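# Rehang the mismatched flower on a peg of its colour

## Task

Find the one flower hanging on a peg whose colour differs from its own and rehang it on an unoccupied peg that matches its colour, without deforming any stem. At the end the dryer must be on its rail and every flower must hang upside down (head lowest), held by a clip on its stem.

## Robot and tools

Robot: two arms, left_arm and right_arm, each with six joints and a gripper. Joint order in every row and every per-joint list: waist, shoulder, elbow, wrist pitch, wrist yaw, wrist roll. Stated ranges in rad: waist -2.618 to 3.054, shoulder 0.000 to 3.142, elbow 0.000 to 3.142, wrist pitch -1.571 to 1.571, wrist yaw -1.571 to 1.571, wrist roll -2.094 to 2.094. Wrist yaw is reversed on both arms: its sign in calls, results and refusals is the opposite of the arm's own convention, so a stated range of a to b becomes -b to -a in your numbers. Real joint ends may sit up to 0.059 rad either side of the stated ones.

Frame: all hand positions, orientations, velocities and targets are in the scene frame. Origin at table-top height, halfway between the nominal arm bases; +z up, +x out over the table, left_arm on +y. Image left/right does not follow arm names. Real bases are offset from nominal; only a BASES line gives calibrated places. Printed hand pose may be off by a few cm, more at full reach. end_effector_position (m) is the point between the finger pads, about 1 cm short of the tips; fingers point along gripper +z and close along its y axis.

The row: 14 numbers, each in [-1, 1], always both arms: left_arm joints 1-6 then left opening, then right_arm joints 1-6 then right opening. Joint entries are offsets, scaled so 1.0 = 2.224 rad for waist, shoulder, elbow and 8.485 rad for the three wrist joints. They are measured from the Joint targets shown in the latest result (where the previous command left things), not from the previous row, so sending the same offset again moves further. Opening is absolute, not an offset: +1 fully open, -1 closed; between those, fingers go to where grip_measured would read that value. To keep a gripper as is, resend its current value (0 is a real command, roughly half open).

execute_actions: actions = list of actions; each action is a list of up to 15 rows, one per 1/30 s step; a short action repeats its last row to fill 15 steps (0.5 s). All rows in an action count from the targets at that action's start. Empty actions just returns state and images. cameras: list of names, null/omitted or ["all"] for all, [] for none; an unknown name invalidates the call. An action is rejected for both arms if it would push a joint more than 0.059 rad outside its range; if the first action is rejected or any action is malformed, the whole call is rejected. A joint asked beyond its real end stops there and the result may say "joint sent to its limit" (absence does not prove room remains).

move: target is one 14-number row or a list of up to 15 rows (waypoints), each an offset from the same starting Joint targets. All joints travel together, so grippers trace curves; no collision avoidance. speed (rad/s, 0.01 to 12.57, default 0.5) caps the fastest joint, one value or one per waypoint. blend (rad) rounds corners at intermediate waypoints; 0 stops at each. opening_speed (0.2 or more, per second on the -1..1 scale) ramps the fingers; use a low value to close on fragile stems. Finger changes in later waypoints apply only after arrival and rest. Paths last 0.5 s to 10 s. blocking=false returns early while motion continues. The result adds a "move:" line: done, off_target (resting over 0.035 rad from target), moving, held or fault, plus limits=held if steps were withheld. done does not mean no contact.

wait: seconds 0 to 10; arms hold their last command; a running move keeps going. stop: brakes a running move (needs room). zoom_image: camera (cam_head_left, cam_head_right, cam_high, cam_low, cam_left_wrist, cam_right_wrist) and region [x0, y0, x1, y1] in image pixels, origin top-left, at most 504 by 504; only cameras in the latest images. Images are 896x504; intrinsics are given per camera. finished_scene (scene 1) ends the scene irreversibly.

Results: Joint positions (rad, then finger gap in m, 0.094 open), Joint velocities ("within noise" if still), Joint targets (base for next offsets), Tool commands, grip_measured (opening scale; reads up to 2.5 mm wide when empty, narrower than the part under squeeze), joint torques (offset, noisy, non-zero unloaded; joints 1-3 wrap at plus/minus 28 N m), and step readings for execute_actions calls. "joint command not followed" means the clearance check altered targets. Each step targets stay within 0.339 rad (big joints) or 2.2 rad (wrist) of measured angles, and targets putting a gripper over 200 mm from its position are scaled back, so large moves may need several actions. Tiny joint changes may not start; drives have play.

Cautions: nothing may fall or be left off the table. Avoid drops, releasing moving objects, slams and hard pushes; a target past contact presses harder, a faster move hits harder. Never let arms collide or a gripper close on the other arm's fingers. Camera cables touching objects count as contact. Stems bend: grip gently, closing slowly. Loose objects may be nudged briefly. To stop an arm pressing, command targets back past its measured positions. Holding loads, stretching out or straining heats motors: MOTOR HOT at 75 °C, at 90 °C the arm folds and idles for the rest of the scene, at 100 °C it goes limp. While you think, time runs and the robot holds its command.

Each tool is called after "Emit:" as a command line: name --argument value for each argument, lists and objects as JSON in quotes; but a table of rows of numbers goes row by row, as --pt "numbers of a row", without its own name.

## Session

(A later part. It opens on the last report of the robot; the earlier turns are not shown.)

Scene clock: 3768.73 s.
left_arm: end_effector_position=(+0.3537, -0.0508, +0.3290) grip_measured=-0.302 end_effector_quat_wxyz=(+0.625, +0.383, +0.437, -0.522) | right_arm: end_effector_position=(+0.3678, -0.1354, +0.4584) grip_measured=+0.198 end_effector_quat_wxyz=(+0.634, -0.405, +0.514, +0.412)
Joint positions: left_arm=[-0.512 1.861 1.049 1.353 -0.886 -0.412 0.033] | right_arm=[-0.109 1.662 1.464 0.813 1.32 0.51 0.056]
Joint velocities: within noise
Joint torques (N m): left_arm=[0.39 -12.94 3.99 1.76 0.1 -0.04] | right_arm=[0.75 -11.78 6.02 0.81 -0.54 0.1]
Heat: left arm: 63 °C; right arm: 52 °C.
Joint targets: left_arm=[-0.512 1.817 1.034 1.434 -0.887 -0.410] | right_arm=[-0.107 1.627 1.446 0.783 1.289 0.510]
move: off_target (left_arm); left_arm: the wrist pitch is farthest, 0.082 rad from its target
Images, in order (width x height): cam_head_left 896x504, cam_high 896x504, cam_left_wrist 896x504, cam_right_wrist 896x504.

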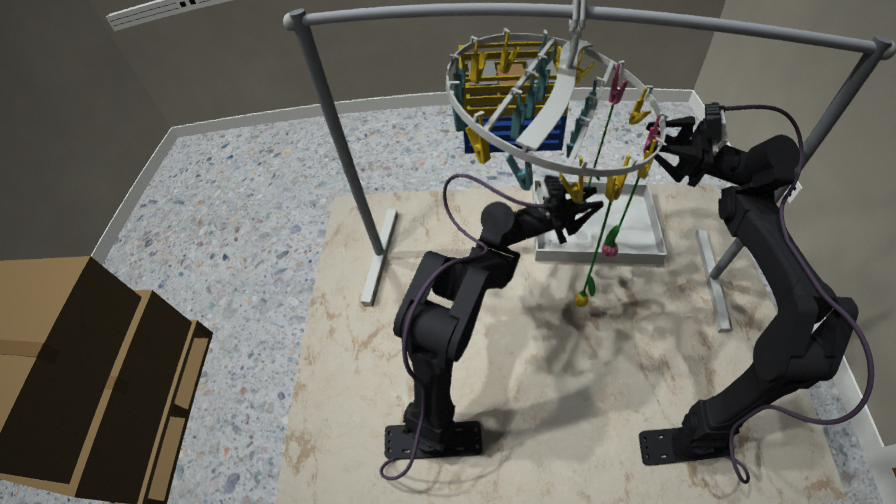

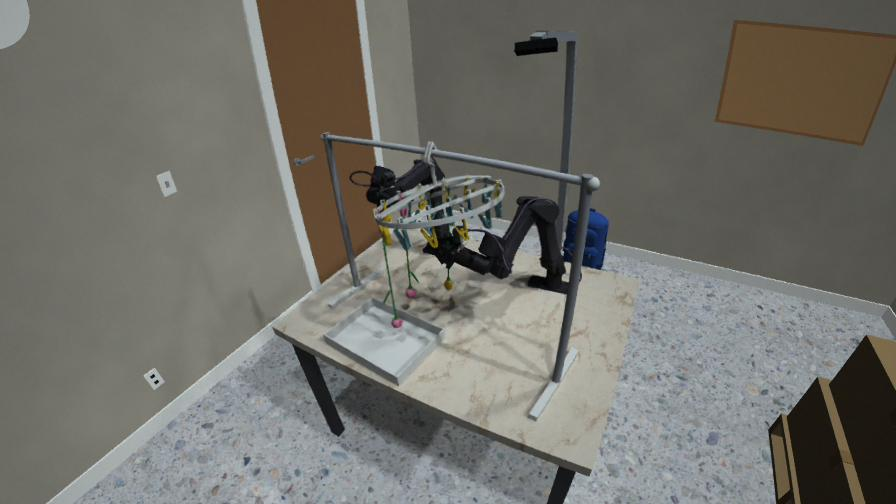

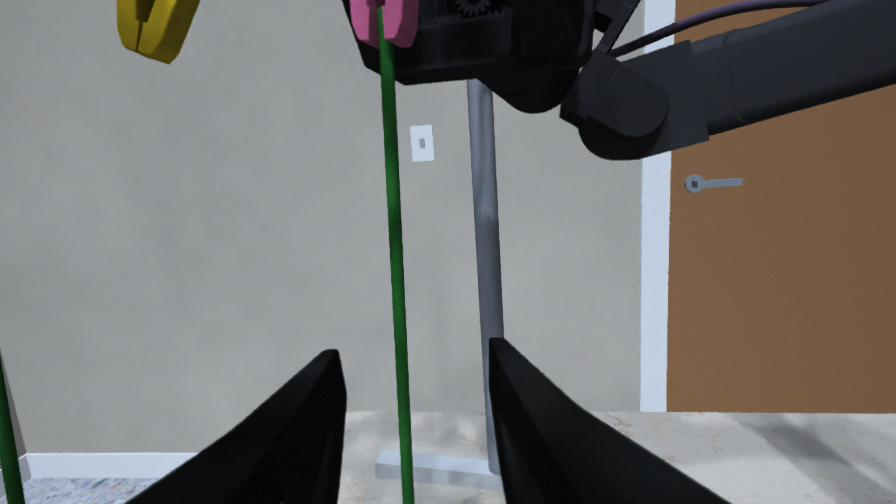

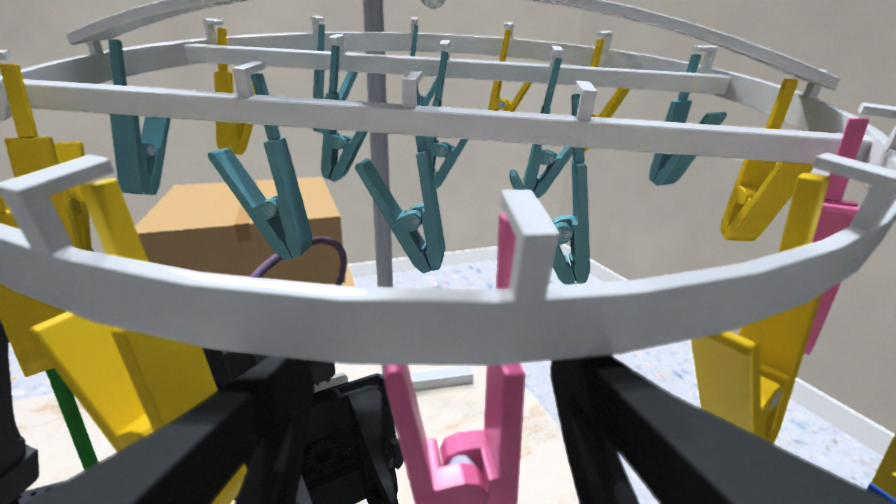

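Emit:
move --target '[0, 0, 0, 0, 0, 0, -0.3, 0, 0, 0, 0.008, 0, 0, 0.0]' --speed 0.2 --opening_speed 0.4 --cameras '["cam_right_wrist"]'

Scene clock: 3822.63 s.
left_arm: end_effector_position=(+0.3534, -0.0508, +0.3289) grip_measured=-0.302 end_effector_quat_wxyz=(+0.624, +0.383, +0.437, -0.523) | right_arm: end_effector_position=(+0.3680, -0.1361, +0.4584) grip_measured=+0.002 end_effector_quat_wxyz=(+0.635, -0.404, +0.515, +0.411)
Joint positions: left_arm=[-0.512 1.861 1.049 1.353 -0.887 -0.413 0.033] | right_arm=[-0.11 1.662 1.464 0.813 1.32 0.51 0.047]
Joint velocities: within noise
Joint torques (N m): left_arm=[0.31 -12.85 3.92 1.74 0.17 -0.03] | right_arm=[0.75 -11.78 6.02 1.42 -0.55 0.09]
Heat: left arm: 63 °C; right arm: 52 °C.
Joint targets: left_arm=[-0.512 1.817 1.034 1.434 -0.887 -0.410] | right_arm=[-0.107 1.627 1.446 0.850 1.289 0.510]
move: off_target (left_arm, right_arm); left_arm: the wrist pitch is farthest, 0.081 rad from its target; right_arm: the wrist pitch is farthest, 0.038 rad from its target
Images, in order (width x height): cam_right_wrist 896x504.

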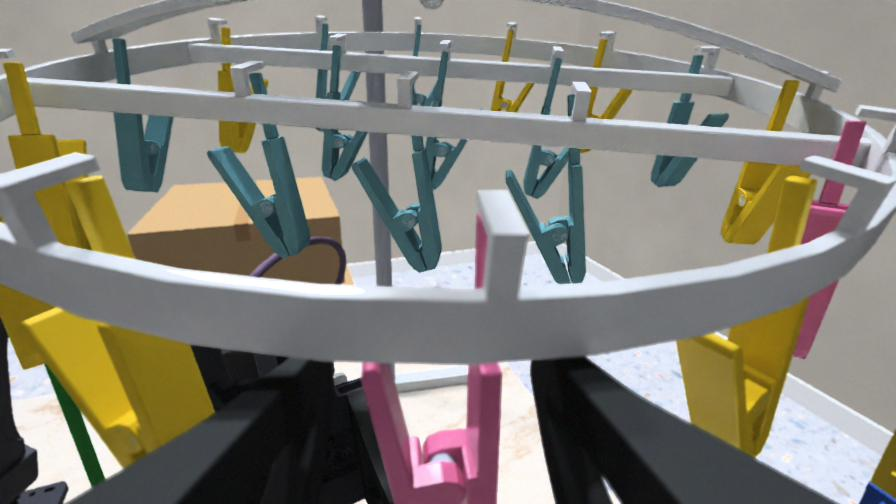

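Emit:
move --target '[0,0,0,0,0,0,-0.3,-0.1120,-0.0854,-0.1079,0.0061,0,0,0.0]' --speed 0.2

Scene clock: 3841.27 s.
left_arm: end_effector_position=(+0.3534, -0.0508, +0.3289) grip_measured=-0.302 end_effector_quat_wxyz=(+0.624, +0.383, +0.437, -0.523) | right_arm: end_effector_position=(+0.3400, -0.2213, +0.4454) grip_measured=+0.002 end_effector_quat_wxyz=(+0.678, -0.334, +0.564, +0.334)
Joint positions: left_arm=[-0.512 1.861 1.049 1.353 -0.887 -0.413 0.033] | right_arm=[-0.356 1.47 1.226 0.845 1.318 0.51 0.047]
Joint velocities: within noise
Joint torques (N m): left_arm=[0.54 -12.82 3.84 1.76 0.09 -0.07] | right_arm=[-0.46 -9.48 5.87 1.61 -0.53 0.09]
Heat: left arm: 64 °C; right arm: 51 °C.
Joint targets: left_arm=[-0.512 1.817 1.034 1.434 -0.887 -0.410] | right_arm=[-0.356 1.437 1.206 0.902 1.289 0.510]
move: off_target (left_arm, right_arm); left_arm: the wrist pitch is farthest, 0.081 rad from its target; right_arm: the wrist pitch is farthest, 0.056 rad from its target

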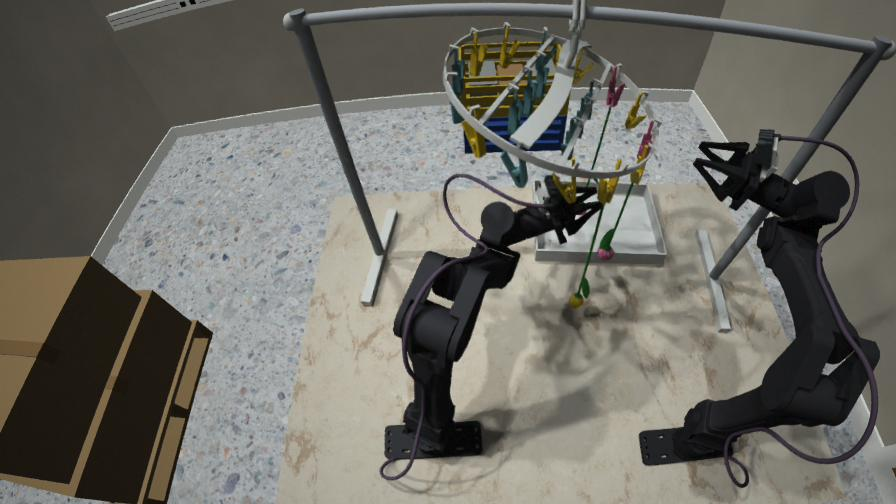

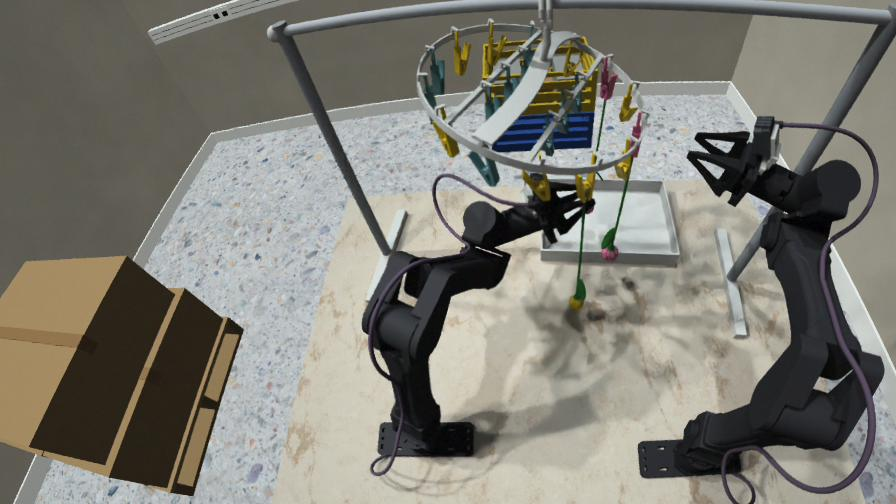

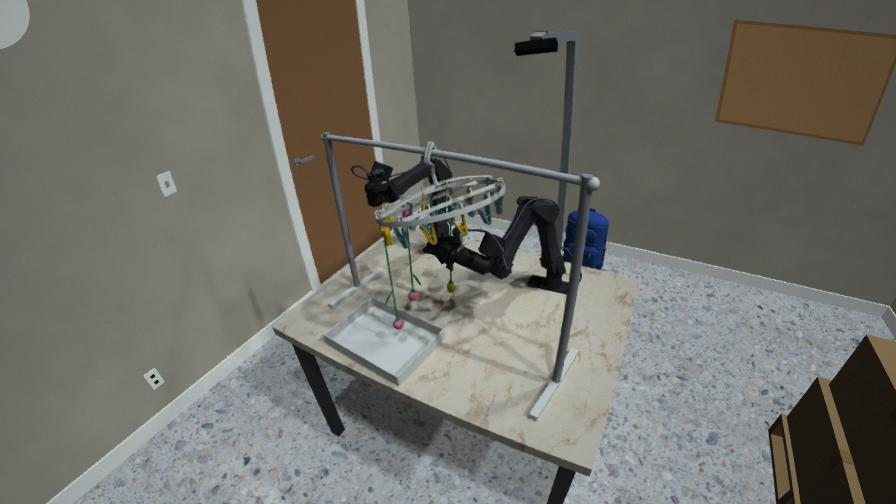

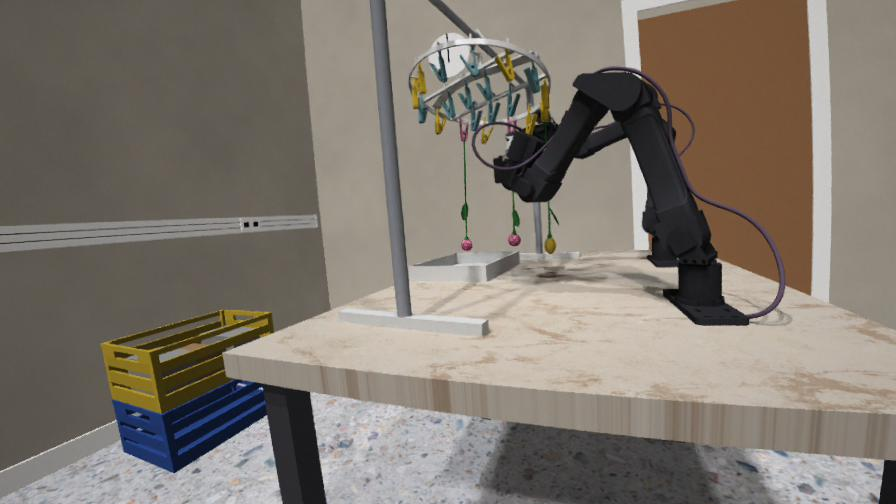

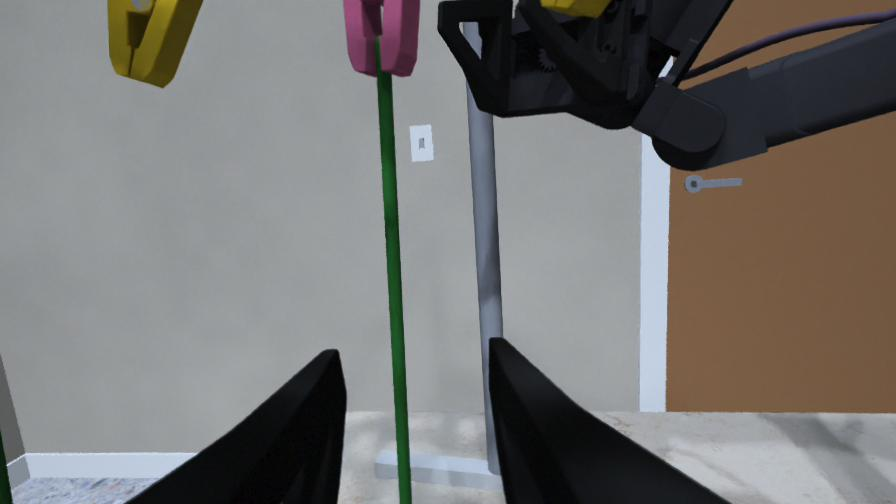

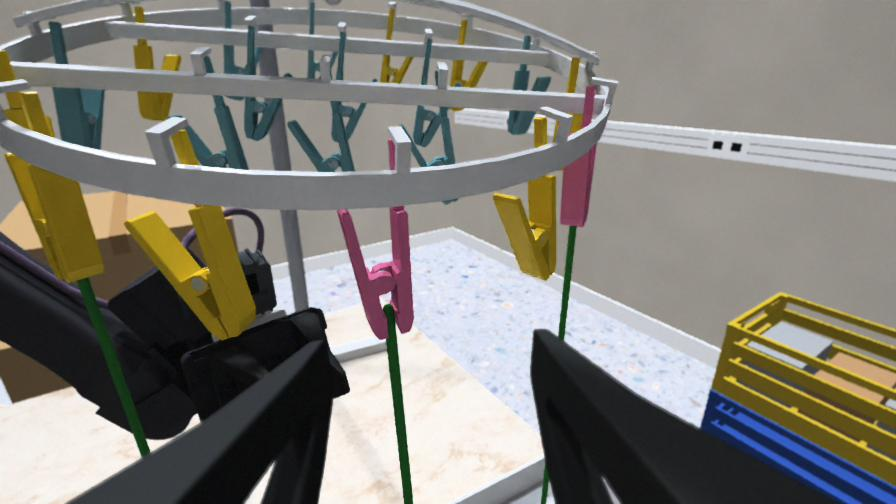

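Emit:
zoom_image --camera "cam_right_wrist" --region '[290, 180, 490, 400]'

Emit:
zoom_image --camera "cam_low" --region '[380, 30, 600, 280]'

Emit:
zoom_image --camera "cam_head_left" --region '[430, 0, 780, 320]'

Scaled by 2.291 from the camera's 896x504 image, which has a finer 1280x720 frame.

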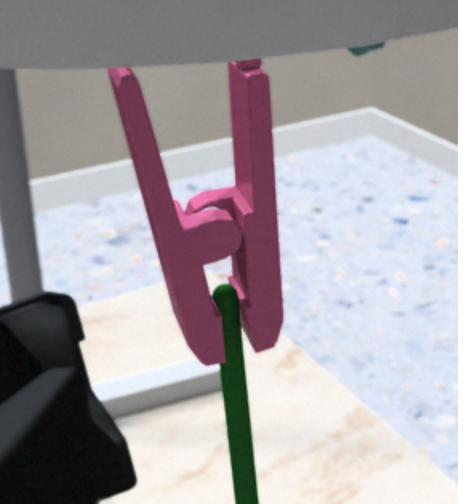

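Scaled by 2.016 from the camera's 896x504 image, which has a finer 1280x720 frame.

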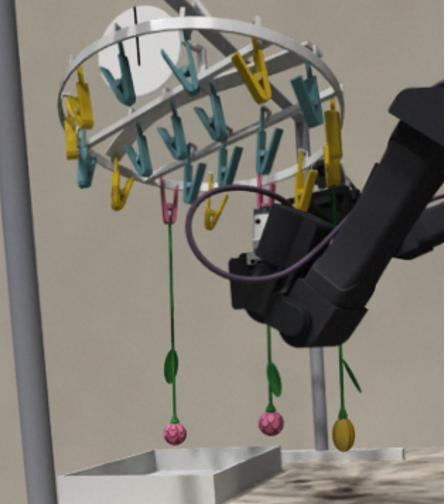

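Scaled by 1.440 from the camera's 896x504 image, which has a finer 1280x720 frame.

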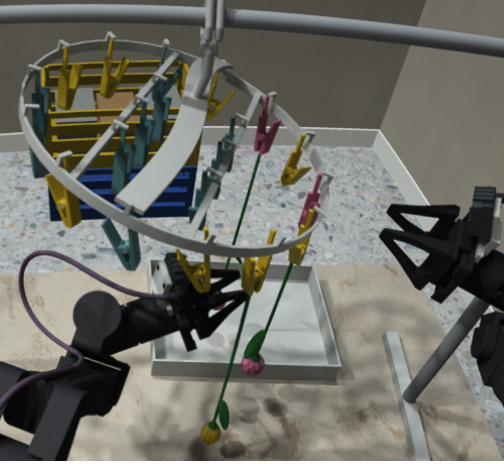

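Emit:
move --target '[0.0872,-0.1619,-0.2923,0.0118,0,0,-0.3,0,0,0,0,0,0,0.0]' --speed 0.25

Scene clock: 3922.83 s.
left_arm: end_effector_position=(+0.2846, +0.0554, +0.2526) grip_measured=-0.302 end_effector_quat_wxyz=(+0.612, +0.312, +0.546, -0.480) | right_arm: end_effector_position=(+0.3400, -0.2213, +0.4454) grip_measured=+0.002 end_effector_quat_wxyz=(+0.678, -0.334, +0.564, +0.334)
Joint positions: left_arm=[-0.323 1.487 0.395 1.431 -0.89 -0.413 0.033] | right_arm=[-0.356 1.47 1.226 0.845 1.318 0.51 0.047]
Joint velocities: within noise
Joint torques (N m): left_arm=[0.54 -6.98 3.32 2.15 0.05 0.02] | right_arm=[-0.4 -9.48 5.9 1.61 -0.53 0.09]
Heat: left arm: 63 °C; right arm: 45 °C.
Joint targets: left_arm=[-0.318 1.457 0.384 1.534 -0.887 -0.410] | right_arm=[-0.356 1.437 1.206 0.902 1.289 0.510]
move: off_target (left_arm, right_arm); left_arm: the wrist pitch is farthest, 0.103 rad from its target; right_arm: the wrist pitch is farthest, 0.057 rad from its target

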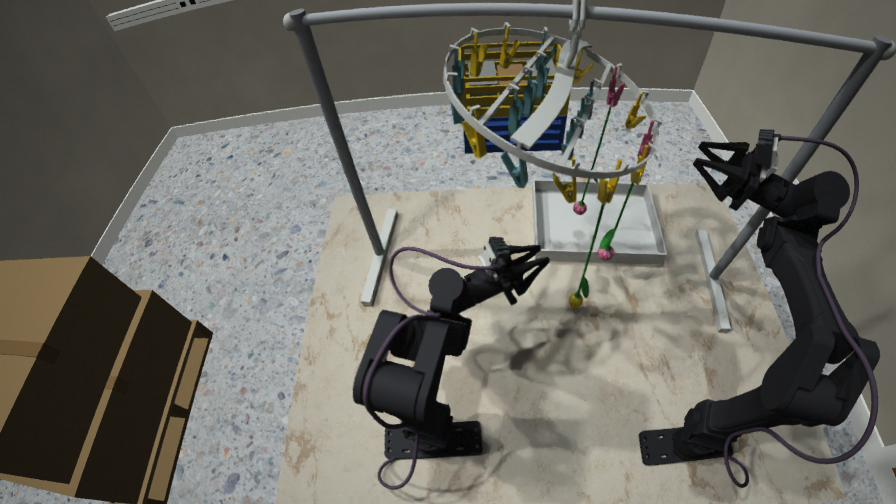

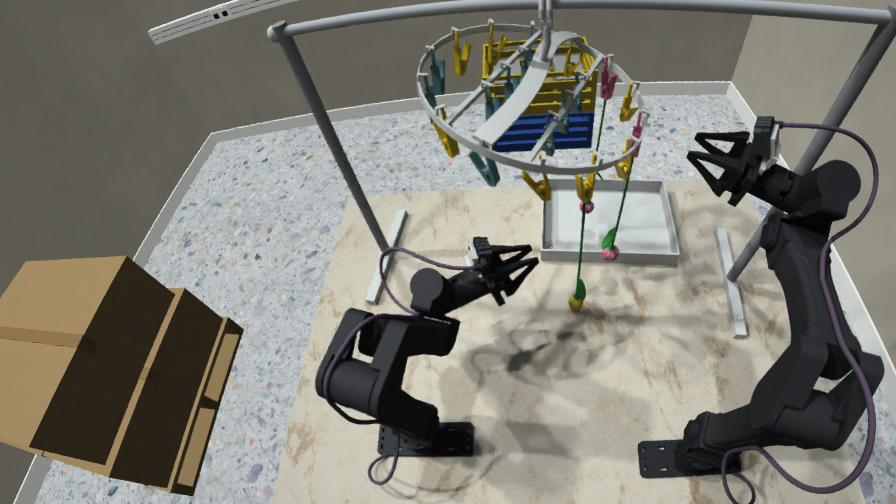

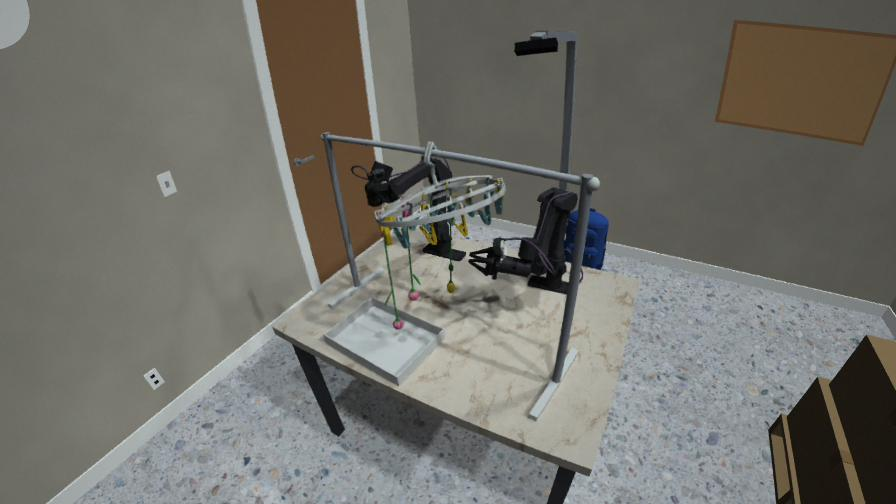

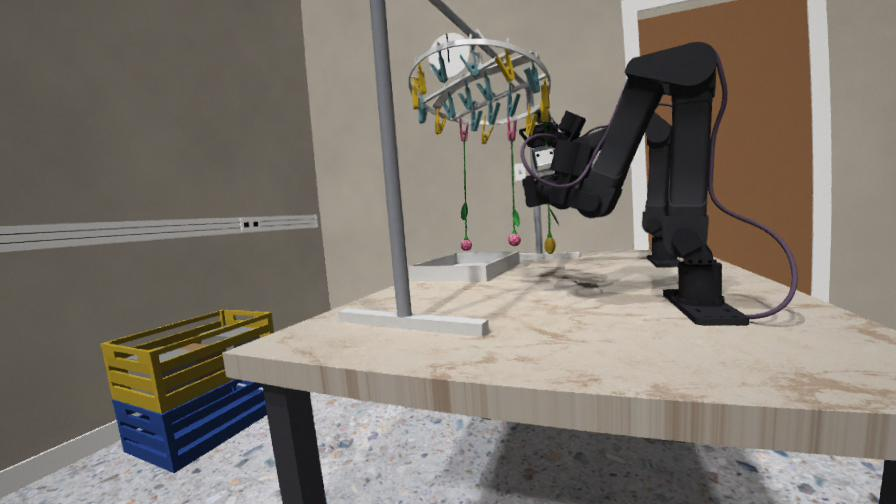

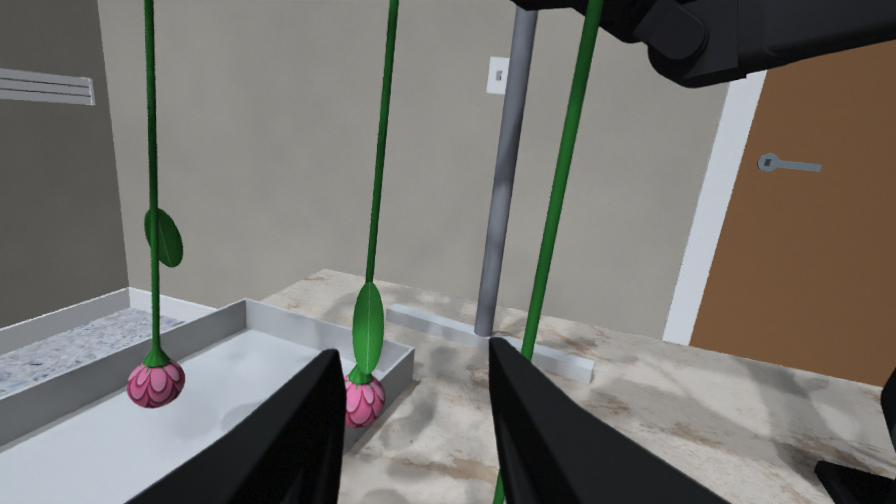

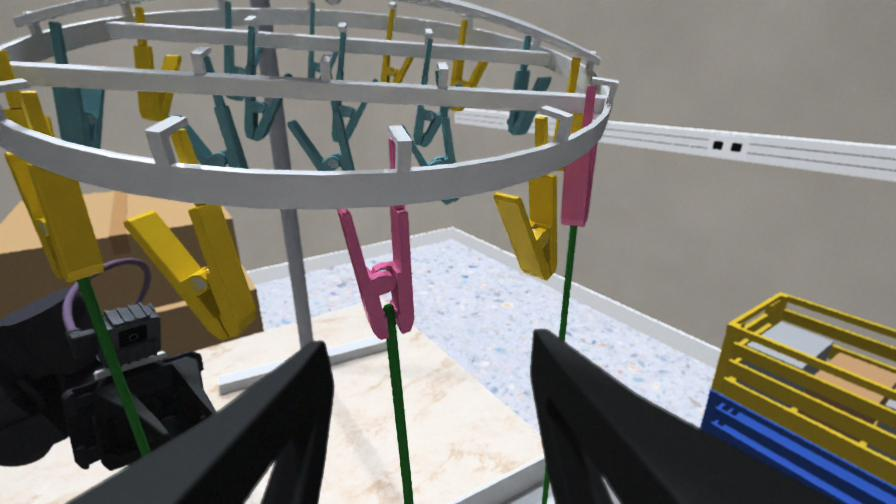

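Emit:
finished_scene

The scene is finished: the task was done.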